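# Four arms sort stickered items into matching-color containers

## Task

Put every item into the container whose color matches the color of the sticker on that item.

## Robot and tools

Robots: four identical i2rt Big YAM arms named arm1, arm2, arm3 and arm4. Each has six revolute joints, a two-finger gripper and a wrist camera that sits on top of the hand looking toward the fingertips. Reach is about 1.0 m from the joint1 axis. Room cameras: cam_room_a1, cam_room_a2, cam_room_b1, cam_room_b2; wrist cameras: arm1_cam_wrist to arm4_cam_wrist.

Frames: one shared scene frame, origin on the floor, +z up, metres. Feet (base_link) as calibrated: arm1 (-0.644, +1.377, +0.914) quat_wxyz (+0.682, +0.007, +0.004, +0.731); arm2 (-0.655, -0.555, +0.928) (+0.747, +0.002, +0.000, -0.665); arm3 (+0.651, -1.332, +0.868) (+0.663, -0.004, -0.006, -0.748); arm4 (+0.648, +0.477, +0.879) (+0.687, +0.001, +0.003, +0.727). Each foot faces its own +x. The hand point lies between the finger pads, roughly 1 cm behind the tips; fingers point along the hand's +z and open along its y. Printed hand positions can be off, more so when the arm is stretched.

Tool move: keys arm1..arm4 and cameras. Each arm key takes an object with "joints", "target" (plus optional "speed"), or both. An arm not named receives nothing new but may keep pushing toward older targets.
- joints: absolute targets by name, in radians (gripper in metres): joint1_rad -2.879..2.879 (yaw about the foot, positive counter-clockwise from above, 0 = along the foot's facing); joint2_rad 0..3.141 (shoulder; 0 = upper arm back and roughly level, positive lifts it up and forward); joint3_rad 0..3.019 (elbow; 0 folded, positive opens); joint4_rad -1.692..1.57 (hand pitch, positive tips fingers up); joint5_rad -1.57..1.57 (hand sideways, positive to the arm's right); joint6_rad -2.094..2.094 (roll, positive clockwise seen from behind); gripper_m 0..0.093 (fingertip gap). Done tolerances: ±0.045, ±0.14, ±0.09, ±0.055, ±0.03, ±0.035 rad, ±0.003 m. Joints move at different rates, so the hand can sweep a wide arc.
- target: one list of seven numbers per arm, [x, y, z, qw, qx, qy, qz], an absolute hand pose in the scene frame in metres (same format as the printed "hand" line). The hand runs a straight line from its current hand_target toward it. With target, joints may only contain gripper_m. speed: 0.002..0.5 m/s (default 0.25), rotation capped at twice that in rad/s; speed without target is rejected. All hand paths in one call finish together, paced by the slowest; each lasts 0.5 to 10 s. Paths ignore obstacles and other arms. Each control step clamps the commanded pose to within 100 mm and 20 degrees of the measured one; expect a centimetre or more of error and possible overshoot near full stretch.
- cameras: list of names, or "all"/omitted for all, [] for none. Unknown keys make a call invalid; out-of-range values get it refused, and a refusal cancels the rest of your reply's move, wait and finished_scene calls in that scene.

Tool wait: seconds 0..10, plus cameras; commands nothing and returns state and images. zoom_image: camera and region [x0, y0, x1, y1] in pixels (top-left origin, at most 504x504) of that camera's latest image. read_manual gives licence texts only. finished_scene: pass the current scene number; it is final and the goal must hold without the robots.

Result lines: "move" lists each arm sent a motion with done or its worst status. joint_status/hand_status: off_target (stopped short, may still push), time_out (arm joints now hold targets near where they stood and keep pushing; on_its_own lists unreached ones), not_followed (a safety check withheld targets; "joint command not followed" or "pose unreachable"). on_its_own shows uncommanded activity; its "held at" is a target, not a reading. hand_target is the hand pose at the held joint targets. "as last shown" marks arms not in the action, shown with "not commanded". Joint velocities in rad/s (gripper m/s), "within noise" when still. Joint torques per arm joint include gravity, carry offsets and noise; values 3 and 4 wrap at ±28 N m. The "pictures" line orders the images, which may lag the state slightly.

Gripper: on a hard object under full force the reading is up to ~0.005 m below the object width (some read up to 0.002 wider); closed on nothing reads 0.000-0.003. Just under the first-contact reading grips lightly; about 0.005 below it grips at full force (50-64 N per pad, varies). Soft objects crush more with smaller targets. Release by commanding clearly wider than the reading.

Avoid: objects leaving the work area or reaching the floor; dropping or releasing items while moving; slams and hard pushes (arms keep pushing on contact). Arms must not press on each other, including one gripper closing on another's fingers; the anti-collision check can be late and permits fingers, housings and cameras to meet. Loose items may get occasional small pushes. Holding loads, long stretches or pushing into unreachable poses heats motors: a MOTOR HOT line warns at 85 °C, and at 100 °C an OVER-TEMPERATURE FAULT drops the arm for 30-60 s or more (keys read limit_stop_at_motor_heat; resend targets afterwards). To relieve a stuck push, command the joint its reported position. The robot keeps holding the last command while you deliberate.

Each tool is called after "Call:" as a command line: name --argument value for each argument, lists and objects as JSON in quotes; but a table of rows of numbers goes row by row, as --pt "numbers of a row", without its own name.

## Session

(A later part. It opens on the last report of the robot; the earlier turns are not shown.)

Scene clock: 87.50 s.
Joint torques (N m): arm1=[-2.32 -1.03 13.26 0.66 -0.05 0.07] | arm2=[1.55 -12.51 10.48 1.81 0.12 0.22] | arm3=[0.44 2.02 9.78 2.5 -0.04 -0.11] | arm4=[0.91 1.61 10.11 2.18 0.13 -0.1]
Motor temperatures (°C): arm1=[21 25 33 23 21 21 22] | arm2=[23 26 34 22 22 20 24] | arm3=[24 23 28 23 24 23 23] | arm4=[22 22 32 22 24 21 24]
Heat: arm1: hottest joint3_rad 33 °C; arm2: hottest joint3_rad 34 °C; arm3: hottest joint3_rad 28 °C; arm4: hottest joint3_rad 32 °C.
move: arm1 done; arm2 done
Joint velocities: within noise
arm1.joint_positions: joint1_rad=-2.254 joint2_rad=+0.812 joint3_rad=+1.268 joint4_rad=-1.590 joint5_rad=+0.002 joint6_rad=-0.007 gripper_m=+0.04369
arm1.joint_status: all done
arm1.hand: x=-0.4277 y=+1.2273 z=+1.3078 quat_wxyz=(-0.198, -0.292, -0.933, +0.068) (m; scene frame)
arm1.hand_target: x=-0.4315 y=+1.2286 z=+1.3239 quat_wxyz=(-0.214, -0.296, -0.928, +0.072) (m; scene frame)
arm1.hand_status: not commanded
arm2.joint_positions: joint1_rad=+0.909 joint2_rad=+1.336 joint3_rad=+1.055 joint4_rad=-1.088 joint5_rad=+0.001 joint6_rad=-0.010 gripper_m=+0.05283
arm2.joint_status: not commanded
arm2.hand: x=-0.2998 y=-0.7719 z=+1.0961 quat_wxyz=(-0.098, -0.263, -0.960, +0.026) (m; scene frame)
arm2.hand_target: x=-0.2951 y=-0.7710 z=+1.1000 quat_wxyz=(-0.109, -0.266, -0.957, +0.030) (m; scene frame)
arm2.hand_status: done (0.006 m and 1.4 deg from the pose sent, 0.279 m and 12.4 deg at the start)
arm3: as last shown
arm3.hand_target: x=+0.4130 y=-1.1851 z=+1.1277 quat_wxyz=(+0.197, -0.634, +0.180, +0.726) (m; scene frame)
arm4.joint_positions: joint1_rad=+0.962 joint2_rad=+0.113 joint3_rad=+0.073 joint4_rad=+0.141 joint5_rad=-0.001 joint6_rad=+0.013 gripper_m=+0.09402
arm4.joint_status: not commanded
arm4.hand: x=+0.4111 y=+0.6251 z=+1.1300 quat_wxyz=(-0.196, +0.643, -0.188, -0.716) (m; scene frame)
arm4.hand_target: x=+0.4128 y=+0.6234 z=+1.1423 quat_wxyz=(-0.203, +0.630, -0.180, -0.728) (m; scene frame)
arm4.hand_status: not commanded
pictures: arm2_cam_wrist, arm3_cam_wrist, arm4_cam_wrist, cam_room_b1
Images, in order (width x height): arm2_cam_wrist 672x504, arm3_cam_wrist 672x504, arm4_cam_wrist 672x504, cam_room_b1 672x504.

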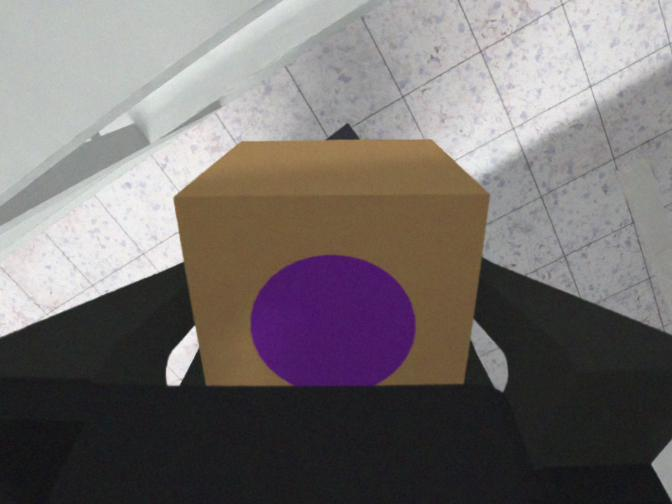

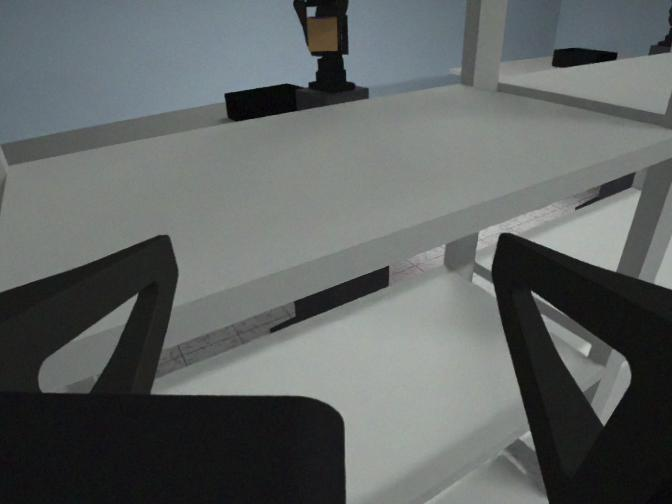

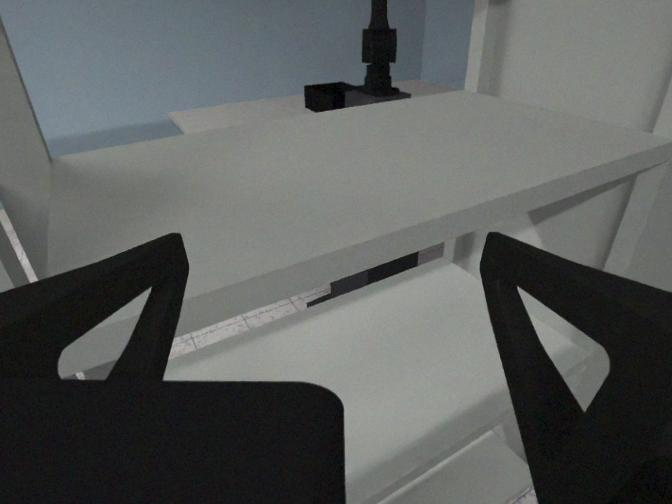

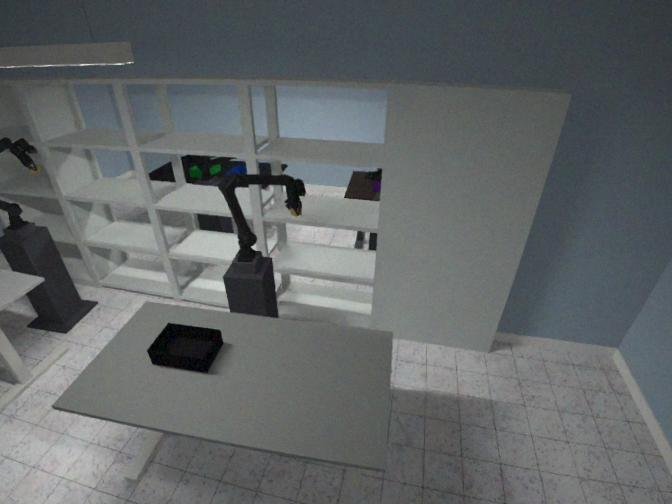

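Call:
move --arm1 '{"target":[-0.302,1.134,1.09,0.1078,0.3021,0.9466,-0.0344],"speed":0.3}' --arm2 '{"target":[-0.03,-0.935,1.08,0.1091,0.2655,0.9574,-0.0302],"speed":0.25}' --cameras '["arm2_cam_wrist","arm3_cam_wrist","arm1_cam_wrist"]'

Call:
move --arm1 '{"target":[-0.03,0.94,1.07,0.1078,0.3021,0.9466,-0.0344],"speed":0.25}' --arm2 '{"target":[-0.03,-0.935,1.056,0.1091,0.2655,0.9574,-0.0302],"speed":0.06}' --cameras '["arm3_cam_wrist","arm4_cam_wrist"]'

Call:
zoom_image --camera "arm3_cam_wrist" --region '[240, 20, 420, 160]'

Call:
zoom_image --camera "arm4_cam_wrist" --region '[260, 20, 440, 160]'

Scene clock: 97.83 s.
Joint torques (N m): arm1=[-1.55 -8.35 11.22 1.28 -0.08 0.05] | arm2=[0.79 -23.24 16.28 0.58 0.06 0.13] | arm3=[0.73 1.96 9.83 2.5 -0.02 -0.1] | arm4=[1.26 1.2 10.19 2.21 0.1 -0.06]
Motor temperatures (°C): arm1=[21 25 33 23 21 21 22] | arm2=[23 26 34 22 22 20 24] | arm3=[24 23 28 23 24 23 23] | arm4=[22 22 34 22 24 21 24]
Heat: arm1: hottest joint3_rad 33 °C; arm2: hottest joint3_rad 34 °C; arm3: hottest joint3_rad 28 °C; arm4: hottest joint3_rad 34 °C.
move: arm1 off_target; arm2 off_target
Joint velocities: within noise
arm1.joint_positions: joint1_rad=-2.254 joint2_rad=+1.316 joint3_rad=+1.050 joint4_rad=-1.099 joint5_rad=-0.006 joint6_rad=-0.007 gripper_m=+0.04369
arm1.joint_status: not commanded
arm1.hand: x=-0.3049 y=+1.1405 z=+1.0810 quat_wxyz=(-0.091, -0.297, -0.950, +0.029) (m; scene frame)
arm1.hand_target: x=-0.3021 y=+1.1342 z=+1.0901 quat_wxyz=(-0.108, -0.302, -0.947, +0.034) (m; scene frame)
arm1.hand_status: off_target (0.011 m and 2.2 deg from the pose sent, 0.268 m and 11.2 deg at the start)
arm2.joint_positions: joint1_rad=+0.909 joint2_rad=+2.152 joint3_rad=+2.078 joint4_rad=-1.298 joint5_rad=+0.001 joint6_rad=-0.010 gripper_m=+0.05283
arm2.joint_status: not commanded
arm2.hand: x=-0.0432 y=-0.9271 z=+1.0685 quat_wxyz=(-0.096, -0.263, -0.960, +0.026) (m; scene frame)
arm2.hand_target: x=-0.0310 y=-0.9346 z=+1.0801 quat_wxyz=(-0.110, -0.266, -0.957, +0.030) (m; scene frame)
arm2.hand_status: off_target (0.019 m and 1.6 deg from the pose sent, 0.316 m and 1.4 deg at the start)
arm3.joint_positions: joint1_rad=-1.980 joint2_rad=+0.108 joint3_rad=+0.082 joint4_rad=+0.143 joint5_rad=+0.001 joint6_rad=+0.005 gripper_m=+0.09402
arm3.joint_status: not commanded
arm3.hand: x=+0.4103 y=-1.1866 z=+1.1225 quat_wxyz=(+0.190, -0.643, +0.181, +0.720) (m; scene frame)
arm3.hand_target: x=+0.4130 y=-1.1851 z=+1.1278 quat_wxyz=(+0.197, -0.634, +0.180, +0.726) (m; scene frame)
arm3.hand_status: not commanded
arm4: as last shown
pictures: arm1_cam_wrist, arm2_cam_wrist, arm3_cam_wrist
Images, in order (width x height): arm1_cam_wrist 672x504, arm2_cam_wrist 672x504, arm3_cam_wrist 672x504.

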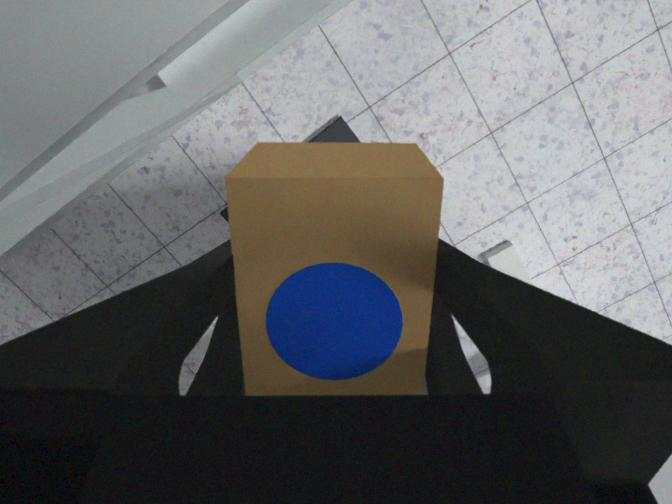

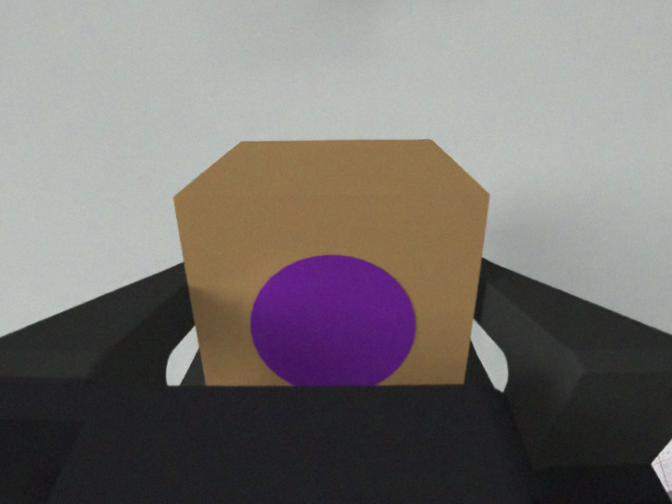

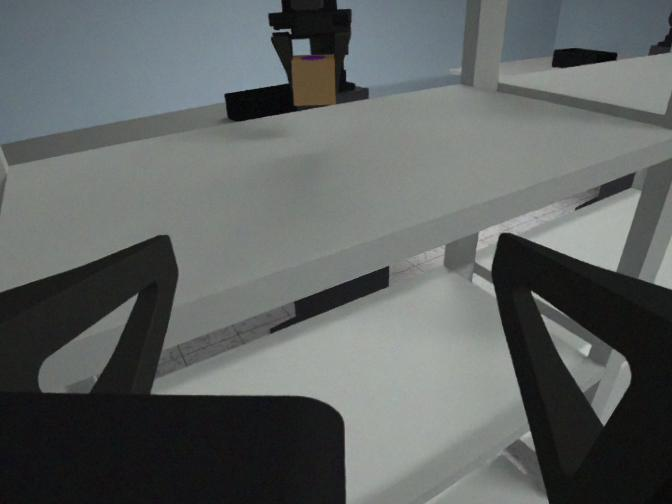

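Scene clock: 100.17 s.
Joint torques (N m): arm1=[-2.9 -20.54 16.75 0.29 0.02 0.05] | arm2=[0.79 -22.53 12.23 1.91 0.06 0.12] | arm3=[0.44 1.96 9.78 2.51 -0.02 -0.1] | arm4=[1.03 1.2 10.03 2.14 0.12 -0.05]
Motor temperatures (°C): arm1=[21 25 34 23 21 21 22] | arm2=[23 26 34 22 22 20 24] | arm3=[24 23 28 23 24 23 23] | arm4=[22 22 34 22 24 21 24]
Heat: arm1: hottest joint3_rad 34 °C; arm2: hottest joint3_rad 34 °C; arm3: hottest joint3_rad 28 °C; arm4: hottest joint3_rad 34 °C.
move: arm1 off_target; arm2 off_target
Joint velocities: within noise
arm1.joint_positions: joint1_rad=-2.254 joint2_rad=+2.231 joint3_rad=+2.220 joint4_rad=-1.368 joint5_rad=-0.006 joint6_rad=-0.007 gripper_m=+0.04369
arm1.joint_status: not commanded
arm1.hand: x=-0.0393 y=+0.9529 z=+1.0459 quat_wxyz=(-0.084, -0.297, -0.951, +0.027) (m; scene frame)
arm1.hand_target: x=-0.0313 y=+0.9410 z=+1.0703 quat_wxyz=(-0.109, -0.302, -0.947, +0.035) (m; scene frame)
arm1.hand_status: off_target (0.029 m and 2.9 deg from the pose sent, 0.340 m and 2.2 deg at the start)
arm2.joint_positions: joint1_rad=+0.909 joint2_rad=+2.152 joint3_rad=+2.078 joint4_rad=-1.272 joint5_rad=+0.001 joint6_rad=-0.010 gripper_m=+0.05283
arm2.joint_status: not commanded
arm2.hand: x=-0.0379 y=-0.9303 z=+1.0698 quat_wxyz=(-0.108, -0.263, -0.958, +0.029) (m; scene frame)
arm2.hand_target: x=-0.0305 y=-0.9348 z=+1.0561 quat_wxyz=(-0.109, -0.266, -0.957, +0.030) (m; scene frame)
arm2.hand_status: off_target (0.017 m and 0.4 deg from the pose sent, 0.020 m and 1.6 deg at the start)
arm3, arm4: as last shown
pictures: arm3_cam_wrist, arm4_cam_wrist
Images, in order (width x height): arm3_cam_wrist 672x504, arm4_cam_wrist 672x504.

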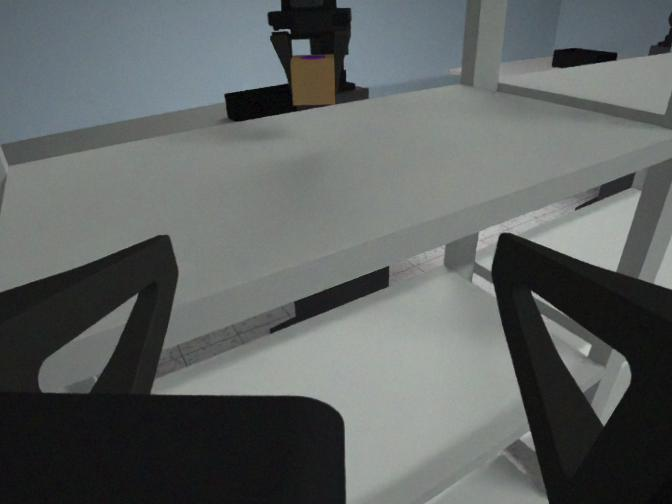

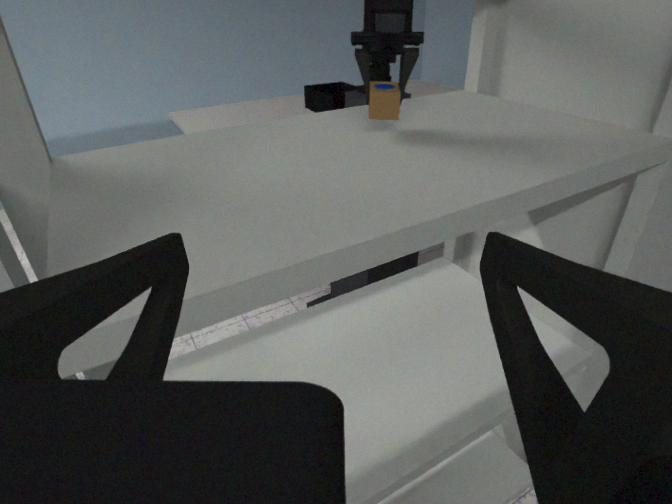

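Scaled by 2.800.

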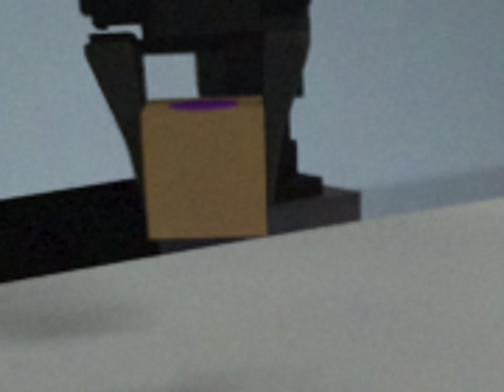

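Scaled by 2.800.

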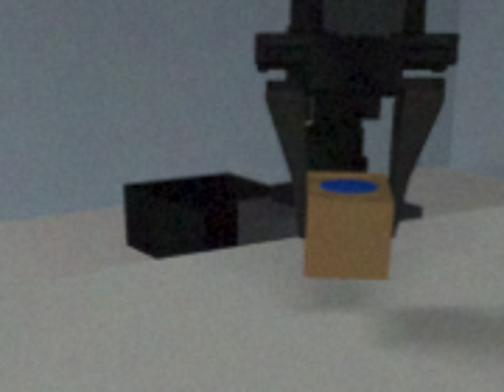

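Call:
move --arm1 '{"target":[-0.035,0.94,1.048,0.1078,0.3021,0.9466,-0.0344],"speed":0.06}' --arm2 '{"target":[-0.03,-0.935,1.030,0.1091,0.2655,0.9574,-0.0302],"speed":0.06}' --cameras '["arm3_cam_wrist","arm4_cam_wrist"]'

Call:
zoom_image --camera "arm3_cam_wrist" --region '[240, 20, 420, 160]'

Call:
zoom_image --camera "arm4_cam_wrist" --region '[300, 40, 440, 160]'

Scene clock: 119.83 s.
Joint torques (N m): arm1=[-2.61 -21.71 11.03 1.25 -0.06 0.03] | arm2=[0.91 -22.77 10.14 1.96 0.06 0.13] | arm3=[0.62 2.14 9.84 2.5 -0.02 -0.1] | arm4=[0.91 1.73 10.02 2.11 0.13 -0.1]
Motor temperatures (°C): arm1=[21 26 38 23 21 21 22] | arm2=[23 26 35 22 22 20 24] | arm3=[24 23 28 23 24 23 23] | arm4=[22 22 36 22 24 21 24]
Heat: arm1: hottest joint3_rad 38 °C; arm2: hottest joint3_rad 35 °C; arm3: hottest joint3_rad 28 °C; arm4: hottest joint3_rad 36 °C.
move: arm1 done; arm2 off_target
Joint velocities: within noise
arm1.joint_positions: joint1_rad=-2.254 joint2_rad=+2.231 joint3_rad=+2.211 joint4_rad=-1.331 joint5_rad=-0.007 joint6_rad=-0.007 gripper_m=+0.04369
arm1.joint_status: not commanded
arm1.hand: x=-0.0340 y=+0.9492 z=+1.0435 quat_wxyz=(-0.097, -0.297, -0.949, +0.031) (m; scene frame)
arm1.hand_target: x=-0.0351 y=+0.9402 z=+1.0481 quat_wxyz=(-0.108, -0.302, -0.947, +0.034) (m; scene frame)
arm1.hand_status: done (0.010 m and 1.4 deg from the pose sent, 0.014 m and 2.9 deg at the start)
arm2.joint_positions: joint1_rad=+0.909 joint2_rad=+2.165 joint3_rad=+2.052 joint4_rad=-1.212 joint5_rad=+0.001 joint6_rad=-0.010 gripper_m=+0.05283
arm2.joint_status: not commanded
arm2.hand: x=-0.0317 y=-0.9340 z=+1.0530 quat_wxyz=(-0.118, -0.262, -0.957, +0.032) (m; scene frame)
arm2.hand_target: x=-0.0307 y=-0.9347 z=+1.0303 quat_wxyz=(-0.109, -0.266, -0.957, +0.030) (m; scene frame)
arm2.hand_status: off_target (0.023 m and 1.1 deg from the pose sent, 0.041 m and 0.4 deg at the start)
arm3, arm4: as last shown
pictures: arm3_cam_wrist, arm4_cam_wrist
Images, in order (width x height): arm3_cam_wrist 672x504, arm4_cam_wrist 672x504.

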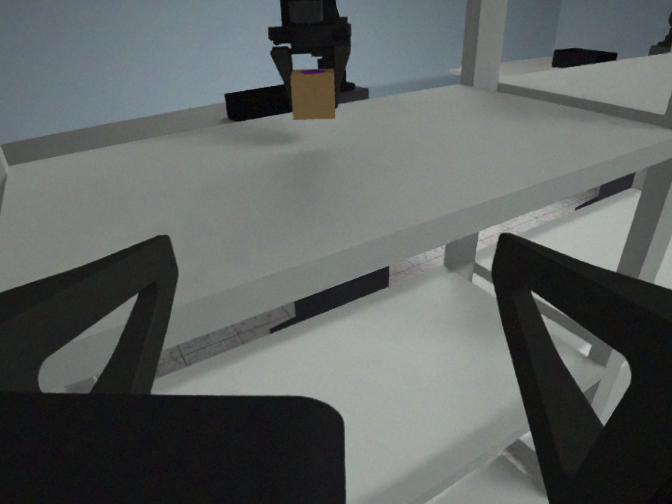

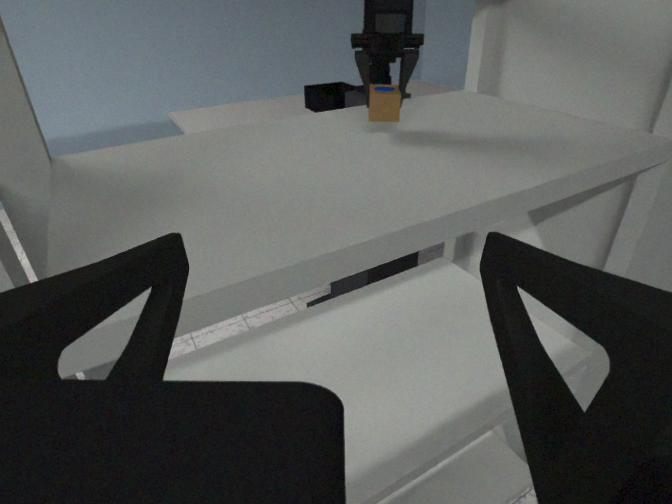

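Scaled by 2.800.

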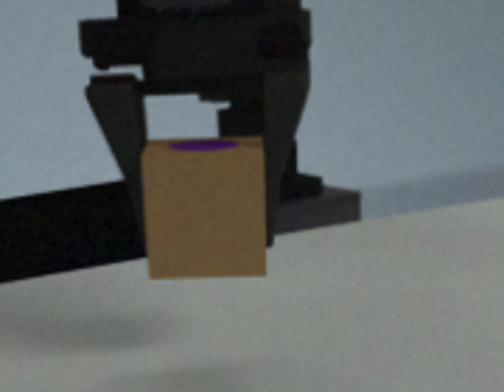

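Scaled by 3.600.

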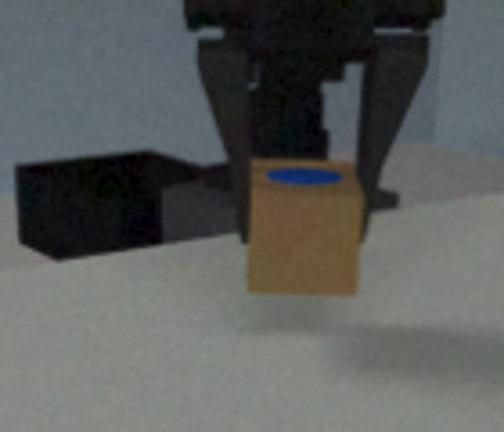

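Call:
move --arm1 '{"target":[-0.035,0.94,1.030,0.1078,0.3021,0.9466,-0.0344],"speed":0.06}' --arm2 '{"target":[-0.03,-0.935,1.010,0.1091,0.2655,0.9574,-0.0302],"speed":0.06}' --cameras '["arm3_cam_wrist","arm4_cam_wrist"]'

Call:
zoom_image --camera "arm3_cam_wrist" --region '[240, 40, 420, 180]'

Call:
zoom_image --camera "arm4_cam_wrist" --region '[300, 40, 440, 160]'

Scene clock: 136.90 s.
Joint torques (N m): arm1=[-2.78 -20.89 11.12 1.32 0 0.06] | arm2=[0.73 -22.71 10 1.96 0.06 0.12] | arm3=[0.5 2.02 9.84 2.44 -0.02 -0.11] | arm4=[1.44 1.49 10.07 2.22 0.11 -0.07]
Motor temperatures (°C): arm1=[21 27 36 23 21 21 22] | arm2=[23 26 33 22 22 20 24] | arm3=[24 23 28 23 24 23 23] | arm4=[22 22 36 22 24 21 24]
Heat: arm1: hottest joint3_rad 36 °C; arm2: hottest joint3_rad 33 °C; arm3: hottest joint3_rad 28 °C; arm4: hottest joint3_rad 36 °C.
move: arm1 done; arm2 off_target
Joint velocities: within noise
arm1.joint_positions: joint1_rad=-2.254 joint2_rad=+2.231 joint3_rad=+2.169 joint4_rad=-1.287 joint5_rad=-0.007 joint6_rad=-0.007 gripper_m=+0.04369
arm1.joint_status: not commanded
arm1.hand: x=-0.0342 y=+0.9492 z=+1.0278 quat_wxyz=(-0.099, -0.297, -0.949, +0.032) (m; scene frame)
arm1.hand_target: x=-0.0350 y=+0.9402 z=+1.0301 quat_wxyz=(-0.108, -0.302, -0.947, +0.034) (m; scene frame)
arm1.hand_status: done (0.009 m and 1.3 deg from the pose sent, 0.016 m and 1.4 deg at the start)
arm2.joint_positions: joint1_rad=+0.909 joint2_rad=+2.173 joint3_rad=+2.019 joint4_rad=-1.167 joint5_rad=+0.001 joint6_rad=-0.010 gripper_m=+0.05283
arm2.joint_status: not commanded
arm2.hand: x=-0.0308 y=-0.9344 z=+1.0350 quat_wxyz=(-0.120, -0.262, -0.957, +0.033) (m; scene frame)
arm2.hand_target: x=-0.0308 y=-0.9347 z=+1.0103 quat_wxyz=(-0.109, -0.266, -0.957, +0.030) (m; scene frame)
arm2.hand_status: off_target (0.025 m and 1.3 deg from the pose sent, 0.043 m and 1.1 deg at the start)
arm3, arm4: as last shown
pictures: arm3_cam_wrist, arm4_cam_wrist
Images, in order (width x height): arm3_cam_wrist 672x504, arm4_cam_wrist 672x504.

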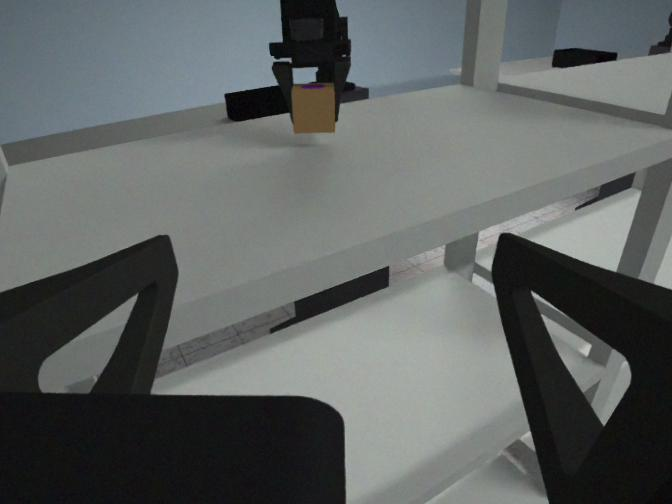

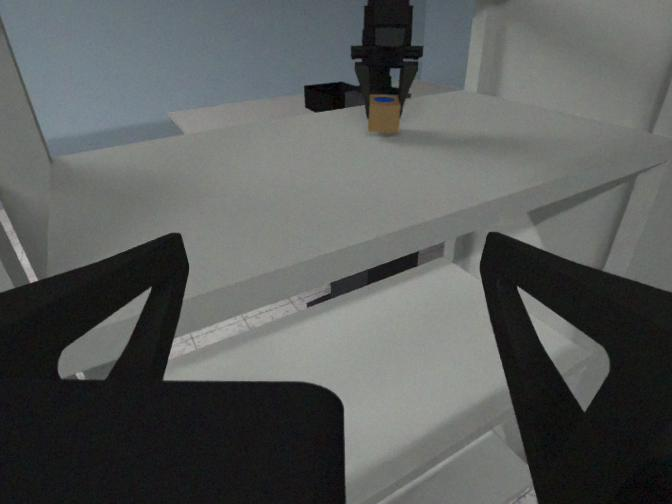

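Scaled by 2.800.

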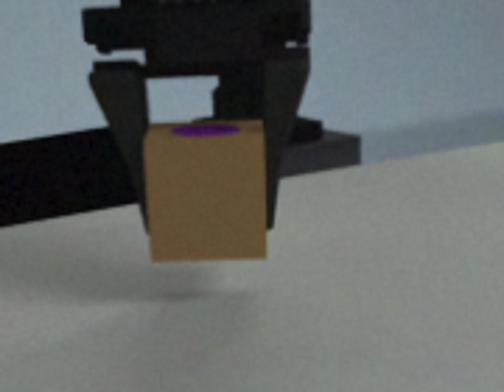

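Scaled by 3.600.

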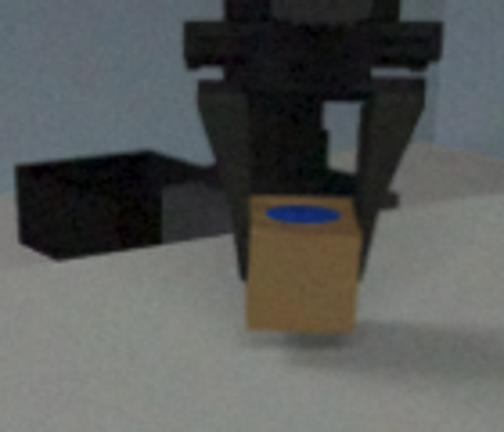

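Call:
move --arm1 '{"target":[-0.035,0.94,1.025,0.1078,0.3021,0.9466,-0.0344],"speed":0.06}' --arm2 '{"target":[-0.03,-0.935,0.997,0.1091,0.2655,0.9574,-0.0302],"speed":0.06}' --cameras '["arm3_cam_wrist","arm4_cam_wrist"]'

Call:
zoom_image --camera "arm3_cam_wrist" --region '[240, 40, 420, 180]'

Call:
zoom_image --camera "arm4_cam_wrist" --region '[300, 40, 440, 160]'

Scene clock: 142.10 s.
Joint torques (N m): arm1=[-2.78 -20.89 11.12 1.39 -0.03 0.02] | arm2=[0.79 -22.71 9.92 1.98 0.06 0.13] | arm3=[0.62 1.96 9.81 2.5 -0.03 -0.11] | arm4=[0.97 1.79 10.18 2.13 0.09 -0.09]
Motor temperatures (°C): arm1=[21 27 36 23 21 21 22] | arm2=[23 27 32 22 22 20 24] | arm3=[24 23 28 23 24 23 23] | arm4=[22 22 37 22 24 21 24]
Heat: arm1: hottest joint3_rad 36 °C; arm2: hottest joint3_rad 32 °C; arm3: hottest joint3_rad 28 °C; arm4: hottest joint3_rad 37 °C.
move: arm1 done; arm2 off_target
Joint velocities: within noise
arm1.joint_positions: joint1_rad=-2.254 joint2_rad=+2.231 joint3_rad=+2.159 joint4_rad=-1.275 joint5_rad=-0.007 joint6_rad=-0.007 gripper_m=+0.04369
arm1.joint_status: not commanded
arm1.hand: x=-0.0340 y=+0.9490 z=+1.0242 quat_wxyz=(-0.100, -0.297, -0.949, +0.032) (m; scene frame)
arm1.hand_target: x=-0.0350 y=+0.9402 z=+1.0251 quat_wxyz=(-0.108, -0.302, -0.947, +0.034) (m; scene frame)
arm1.hand_status: done (0.009 m and 1.2 deg from the pose sent, 0.010 m and 1.3 deg at the start)
arm2.joint_positions: joint1_rad=+0.909 joint2_rad=+2.181 joint3_rad=+1.999 joint4_rad=-1.139 joint5_rad=+0.001 joint6_rad=-0.010 gripper_m=+0.05283
arm2.joint_status: not commanded
arm2.hand: x=-0.0302 y=-0.9347 z=+1.0227 quat_wxyz=(-0.120, -0.262, -0.957, +0.033) (m; scene frame)
arm2.hand_target: x=-0.0309 y=-0.9346 z=+0.9973 quat_wxyz=(-0.109, -0.266, -0.957, +0.030) (m; scene frame)
arm2.hand_status: off_target (0.026 m and 1.4 deg from the pose sent, 0.038 m and 1.3 deg at the start)
arm3, arm4: as last shown
pictures: arm3_cam_wrist, arm4_cam_wrist
Images, in order (width x height): arm3_cam_wrist 672x504, arm4_cam_wrist 672x504.

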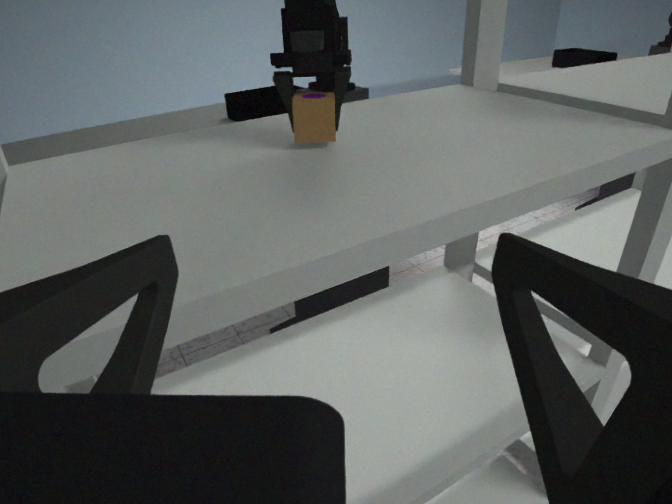

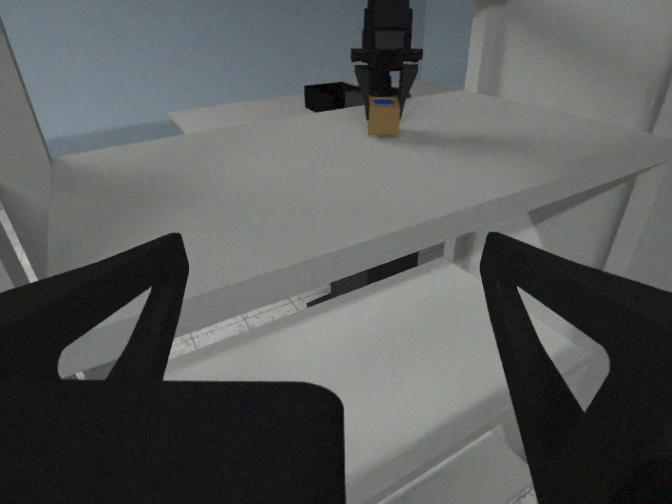

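Scaled by 2.800.

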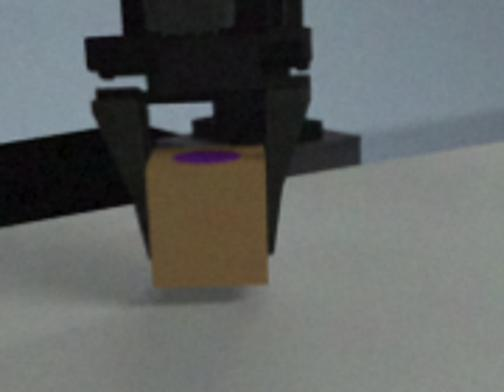

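Scaled by 3.600.

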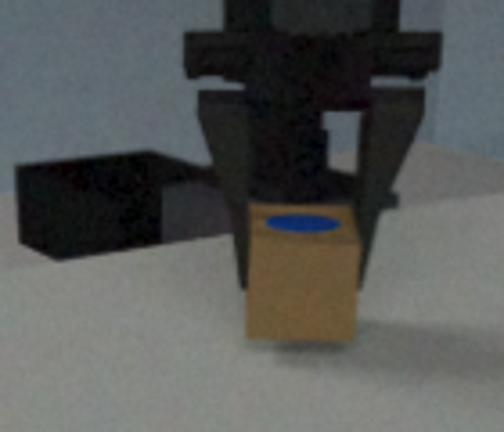

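Call:
move --arm1 '{"target":[-0.035,0.94,1.021,0.1078,0.3021,0.9466,-0.0344],"speed":0.06}' --arm2 '{"target":[-0.03,-0.935,0.9925,0.1091,0.2655,0.9574,-0.0302],"speed":0.06}' --cameras '["arm3_cam_wrist","arm4_cam_wrist"]'

Call:
zoom_image --camera "arm3_cam_wrist" --region '[240, 40, 420, 180]'

Call:
zoom_image --camera "arm4_cam_wrist" --region '[300, 40, 440, 160]'

Scene clock: 147.17 s.
Joint torques (N m): arm1=[-2.96 -20.42 11.12 1.39 -0.04 -0.01] | arm2=[0.67 -22.59 9.84 1.98 0.06 0.13] | arm3=[0.44 2.14 9.84 2.47 -0.02 -0.11] | arm4=[1.03 1.49 10.1 2.09 0.13 -0.1]
Motor temperatures (°C): arm1=[21 27 36 23 21 21 22] | arm2=[23 27 32 22 22 20 24] | arm3=[24 23 28 23 24 23 23] | arm4=[22 22 37 22 24 21 24]
Heat: arm1: hottest joint3_rad 36 °C; arm2: hottest joint3_rad 32 °C; arm3: hottest joint3_rad 28 °C; arm4: hottest joint3_rad 37 °C.
move: arm1 done; arm2 off_target
Joint velocities: within noise
arm1.joint_positions: joint1_rad=-2.254 joint2_rad=+2.231 joint3_rad=+2.151 joint4_rad=-1.265 joint5_rad=-0.007 joint6_rad=-0.007 gripper_m=+0.04369
arm1.joint_status: not commanded
arm1.hand: x=-0.0339 y=+0.9490 z=+1.0212 quat_wxyz=(-0.101, -0.297, -0.949, +0.032) (m; scene frame)
arm1.hand_target: x=-0.0350 y=+0.9401 z=+1.0212 quat_wxyz=(-0.108, -0.302, -0.947, +0.034) (m; scene frame)
arm1.hand_status: done (0.009 m and 1.1 deg from the pose sent, 0.010 m and 1.2 deg at the start)
arm2.joint_positions: joint1_rad=+0.909 joint2_rad=+2.182 joint3_rad=+1.993 joint4_rad=-1.129 joint5_rad=+0.001 joint6_rad=-0.010 gripper_m=+0.05283
arm2.joint_status: not commanded
arm2.hand: x=-0.0299 y=-0.9349 z=+1.0196 quat_wxyz=(-0.121, -0.262, -0.957, +0.033) (m; scene frame)
arm2.hand_target: x=-0.0309 y=-0.9346 z=+0.9929 quat_wxyz=(-0.109, -0.266, -0.957, +0.030) (m; scene frame)
arm2.hand_status: off_target (0.027 m and 1.5 deg from the pose sent, 0.030 m and 1.4 deg at the start)
arm3, arm4: as last shown
pictures: arm3_cam_wrist, arm4_cam_wrist
Images, in order (width x height): arm3_cam_wrist 672x504, arm4_cam_wrist 672x504.

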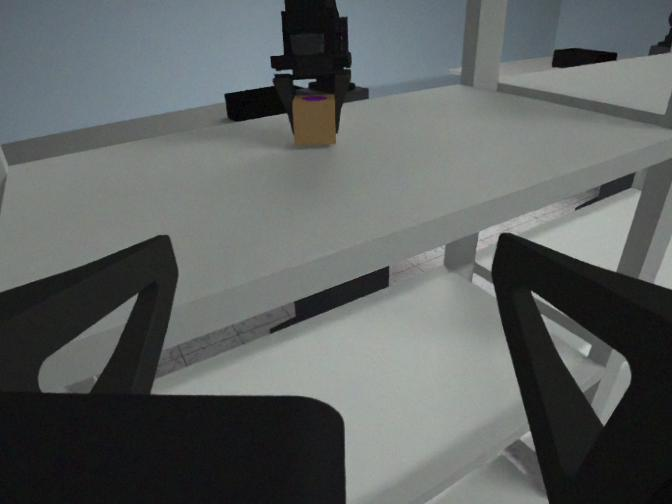

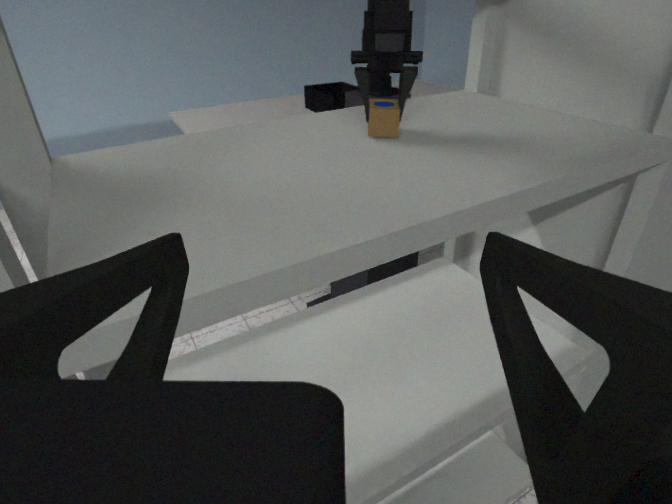

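Scaled by 2.800.

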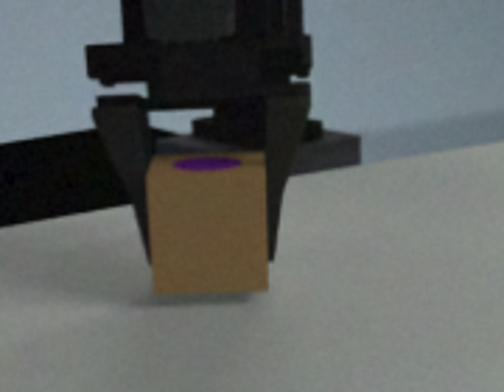

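Scaled by 3.600.

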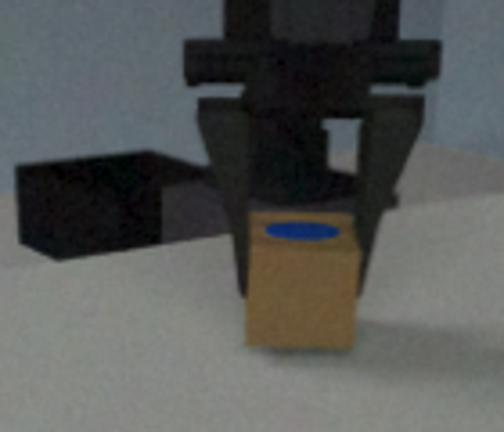

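Call:
move --arm1 '{"target":[-0.035,0.94,1.0195,0.1078,0.3021,0.9466,-0.0344],"speed":0.06}' --arm2 '{"target":[-0.03,-0.935,0.9885,0.1091,0.2655,0.9574,-0.0302],"speed":0.06}' --cameras '["arm3_cam_wrist","arm4_cam_wrist"]'

Call:
zoom_image --camera "arm3_cam_wrist" --region '[240, 40, 420, 180]'

Call:
move --arm1 '{"joints":{"gripper_m":0.09}}' --arm2 '{"joints":{"gripper_m":0.09}}' --cameras '["arm3_cam_wrist","arm4_cam_wrist"]'

Scene clock: 154.37 s.
Joint torques (N m): arm1=[-3.37 -20.07 10.77 1.32 -0.06 0.07] | arm2=[0.79 -22.65 9.81 1.99 0.06 0.12] | arm3=[0.44 2.14 9.8 2.52 -0.02 -0.11] | arm4=[1.14 1.49 10.09 2.04 0.11 -0.09]
Motor temperatures (°C): arm1=[21 27 35 23 21 21 22] | arm2=[23 28 33 22 22 20 24] | arm3=[24 23 28 23 24 23 23] | arm4=[22 22 37 22 24 21 24]
Heat: arm1: hottest joint3_rad 35 °C; arm2: hottest joint3_rad 33 °C; arm3: hottest joint3_rad 28 °C; arm4: hottest joint3_rad 37 °C.
move: arm1 done; arm2 off_target
Joint velocities: within noise
arm1.joint_positions: joint1_rad=-2.254 joint2_rad=+2.231 joint3_rad=+2.151 joint4_rad=-1.262 joint5_rad=-0.007 joint6_rad=-0.007 gripper_m=+0.04369
arm1.joint_status: not commanded
arm1.hand: x=-0.0332 y=+0.9485 z=+1.0214 quat_wxyz=(-0.102, -0.297, -0.949, +0.033) (m; scene frame)
arm1.hand_target: x=-0.0349 y=+0.9401 z=+1.0197 quat_wxyz=(-0.108, -0.302, -0.947, +0.034) (m; scene frame)
arm1.hand_status: done (0.009 m and 1.0 deg from the pose sent, 0.009 m and 1.1 deg at the start)
arm2.joint_positions: joint1_rad=+0.909 joint2_rad=+2.185 joint3_rad=+1.988 joint4_rad=-1.121 joint5_rad=+0.001 joint6_rad=-0.010 gripper_m=+0.05283
arm2.joint_status: not commanded
arm2.hand: x=-0.0297 y=-0.9350 z=+1.0159 quat_wxyz=(-0.122, -0.262, -0.957, +0.033) (m; scene frame)
arm2.hand_target: x=-0.0309 y=-0.9346 z=+0.9891 quat_wxyz=(-0.109, -0.266, -0.957, +0.030) (m; scene frame)
arm2.hand_status: off_target (0.027 m and 1.5 deg from the pose sent, 0.031 m and 1.5 deg at the start)
arm3, arm4: as last shown
pictures: arm3_cam_wrist, arm4_cam_wrist
Images, in order (width x height): arm3_cam_wrist 672x504, arm4_cam_wrist 672x504.

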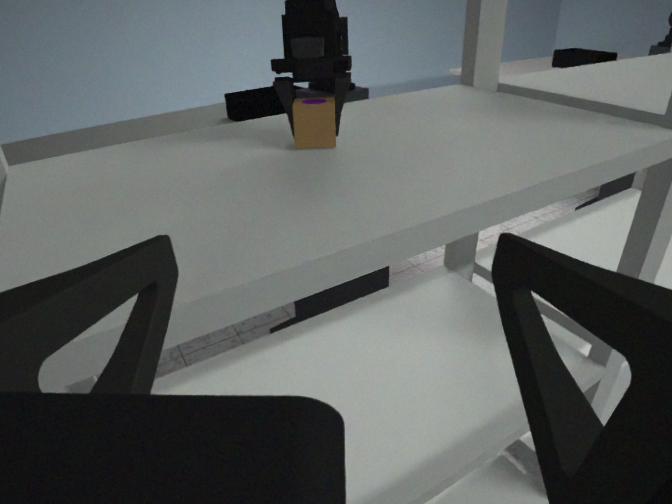

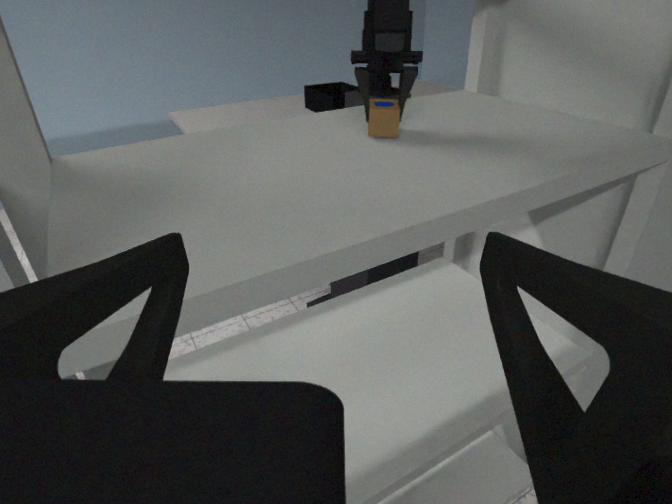

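Scaled by 2.800.

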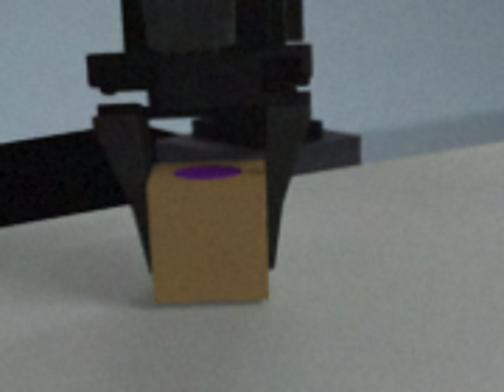

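Scene clock: 154.97 s.
Joint torques (N m): arm1=[-2.67 -20.13 10.92 1.33 -0.06 0.03] | arm2=[0.79 -22.53 9.81 1.91 0.06 0.13] | arm3=[0.56 2.08 9.84 2.5 -0.01 -0.11] | arm4=[1.14 1.44 10 2.14 0.14 -0.08]
Motor temperatures (°C): arm1=[21 27 35 23 21 21 22] | arm2=[23 28 33 22 22 20 24] | arm3=[24 23 28 23 24 23 23] | arm4=[22 22 37 22 24 21 24]
Heat: arm1: hottest joint3_rad 35 °C; arm2: hottest joint3_rad 33 °C; arm3: hottest joint3_rad 28 °C; arm4: hottest joint3_rad 37 °C.
move: arm1 done; arm2 done
Joint velocities: within noise
arm1.joint_positions: joint1_rad=-2.254 joint2_rad=+2.231 joint3_rad=+2.151 joint4_rad=-1.262 joint5_rad=-0.007 joint6_rad=-0.007 gripper_m=+0.08996
arm1.joint_status: all done
arm1.hand: x=-0.0332 y=+0.9485 z=+1.0214 quat_wxyz=(-0.102, -0.297, -0.949, +0.033) (m; scene frame)
arm1.hand_target: x=-0.0349 y=+0.9401 z=+1.0197 quat_wxyz=(-0.108, -0.302, -0.947, +0.034) (m; scene frame)
arm1.hand_status: not commanded
arm2.joint_positions: joint1_rad=+0.909 joint2_rad=+2.185 joint3_rad=+1.988 joint4_rad=-1.119 joint5_rad=+0.001 joint6_rad=-0.010 gripper_m=+0.08993
arm2.joint_status: all done
arm2.hand: x=-0.0294 y=-0.9352 z=+1.0160 quat_wxyz=(-0.122, -0.262, -0.957, +0.034) (m; scene frame)
arm2.hand_target: x=-0.0308 y=-0.9347 z=+0.9891 quat_wxyz=(-0.109, -0.266, -0.957, +0.030) (m; scene frame)
arm2.hand_status: not commanded
arm3: as last shown
arm4.joint_positions: joint1_rad=+0.962 joint2_rad=+0.113 joint3_rad=+0.073 joint4_rad=+0.141 joint5_rad=-0.001 joint6_rad=+0.013 gripper_m=+0.09402
arm4.joint_status: not commanded
arm4.hand: x=+0.4111 y=+0.6251 z=+1.1300 quat_wxyz=(-0.196, +0.643, -0.188, -0.716) (m; scene frame)
arm4.hand_target: x=+0.4128 y=+0.6234 z=+1.1423 quat_wxyz=(-0.203, +0.630, -0.180, -0.728) (m; scene frame)
arm4.hand_status: not commanded
pictures: arm3_cam_wrist, arm4_cam_wrist
Images, in order (width x height): arm3_cam_wrist 672x504, arm4_cam_wrist 672x504.

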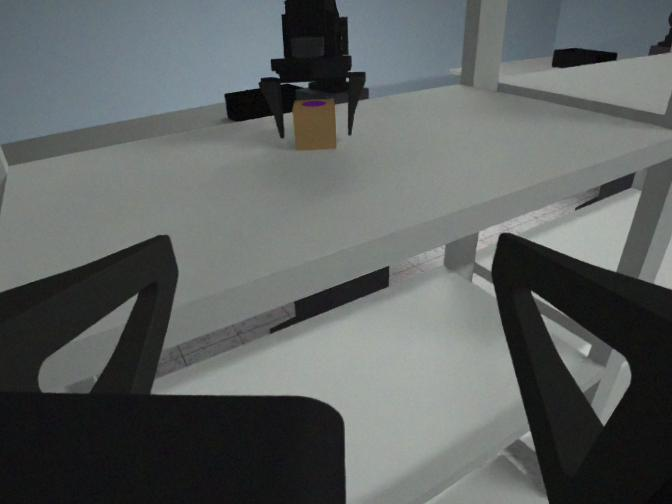

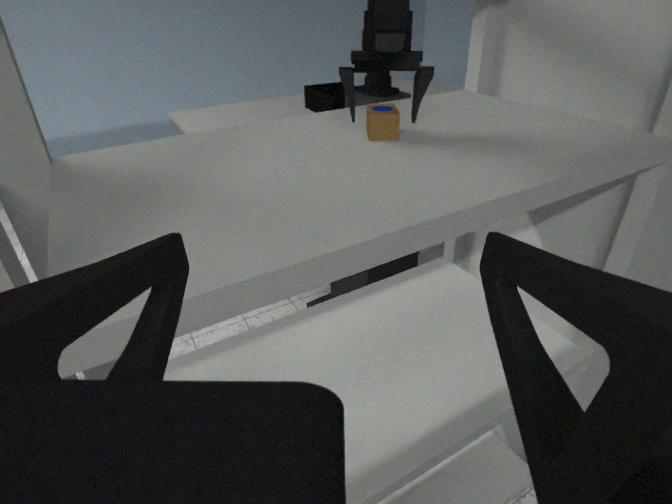

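Call:
move --arm1 '{"target":[-0.05,0.955,1.09,0.1078,0.3021,0.9466,-0.0344],"speed":0.2}' --arm2 '{"target":[-0.05,-0.925,1.075,0.1091,0.2655,0.9574,-0.0302],"speed":0.2}' --cameras '["arm1_cam_wrist","arm2_cam_wrist"]'

Scene clock: 160.30 s.
Joint torques (N m): arm1=[-2.32 -21.66 13.71 0.4 -0.06 0.08] | arm2=[0.62 -24.12 13.01 0.62 0.03 0.1] | arm3=[0.56 1.9 9.83 2.52 -0.02 -0.11] | arm4=[0.91 1.38 9.98 2.13 0.11 -0.09]
Motor temperatures (°C): arm1=[21 27 35 23 21 21 22] | arm2=[23 28 33 22 22 20 24] | arm3=[24 23 28 23 24 23 23] | arm4=[22 22 37 22 24 21 24]
Heat: arm1: hottest joint3_rad 35 °C; arm2: hottest joint3_rad 33 °C; arm3: hottest joint3_rad 28 °C; arm4: hottest joint3_rad 37 °C.
move: arm1 off_target; arm2 done
Joint velocities: within noise
arm1.joint_positions: joint1_rad=-2.254 joint2_rad=+2.156 joint3_rad=+2.151 joint4_rad=-1.355 joint5_rad=-0.007 joint6_rad=-0.007 gripper_m=+0.08996
arm1.joint_status: not commanded
arm1.hand: x=-0.0516 y=+0.9619 z=+1.0699 quat_wxyz=(-0.093, -0.297, -0.950, +0.030) (m; scene frame)
arm1.hand_target: x=-0.0503 y=+0.9554 z=+1.0901 quat_wxyz=(-0.108, -0.302, -0.947, +0.034) (m; scene frame)
arm1.hand_status: off_target (0.021 m and 1.9 deg from the pose sent, 0.071 m and 1.0 deg at the start)
arm2.joint_positions: joint1_rad=+0.909 joint2_rad=+2.099 joint3_rad=+1.988 joint4_rad=-1.238 joint5_rad=+0.001 joint6_rad=-0.010 gripper_m=+0.08993
arm2.joint_status: not commanded
arm2.hand: x=-0.0525 y=-0.9214 z=+1.0692 quat_wxyz=(-0.107, -0.263, -0.959, +0.029) (m; scene frame)
arm2.hand_target: x=-0.0502 y=-0.9250 z=+1.0749 quat_wxyz=(-0.109, -0.266, -0.957, +0.030) (m; scene frame)
arm2.hand_status: done (0.007 m and 0.5 deg from the pose sent, 0.063 m and 1.6 deg at the start)
arm3.joint_positions: joint1_rad=-1.980 joint2_rad=+0.108 joint3_rad=+0.082 joint4_rad=+0.143 joint5_rad=+0.001 joint6_rad=+0.005 gripper_m=+0.09402
arm3.joint_status: not commanded
arm3.hand: x=+0.4103 y=-1.1866 z=+1.1225 quat_wxyz=(+0.190, -0.643, +0.181, +0.720) (m; scene frame)
arm3.hand_target: x=+0.4130 y=-1.1851 z=+1.1278 quat_wxyz=(+0.197, -0.634, +0.180, +0.726) (m; scene frame)
arm3.hand_status: not commanded
arm4: as last shown
pictures: arm1_cam_wrist, arm2_cam_wrist
Images, in order (width x height): arm1_cam_wrist 672x504, arm2_cam_wrist 672x504.

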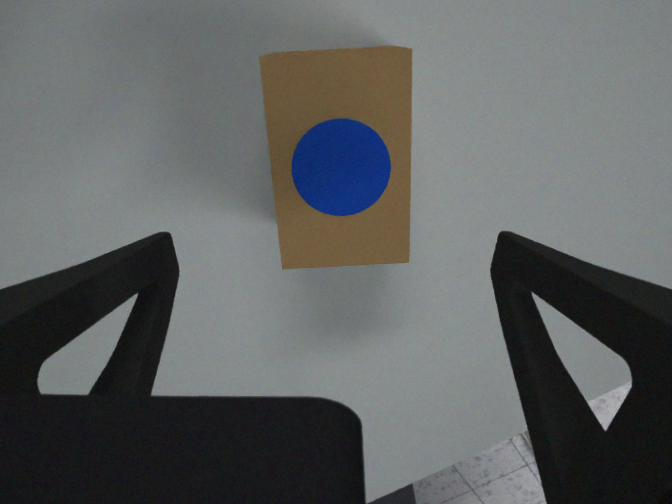

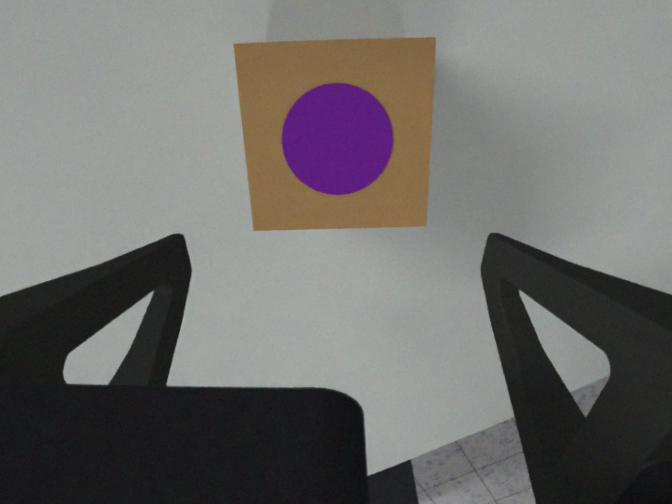

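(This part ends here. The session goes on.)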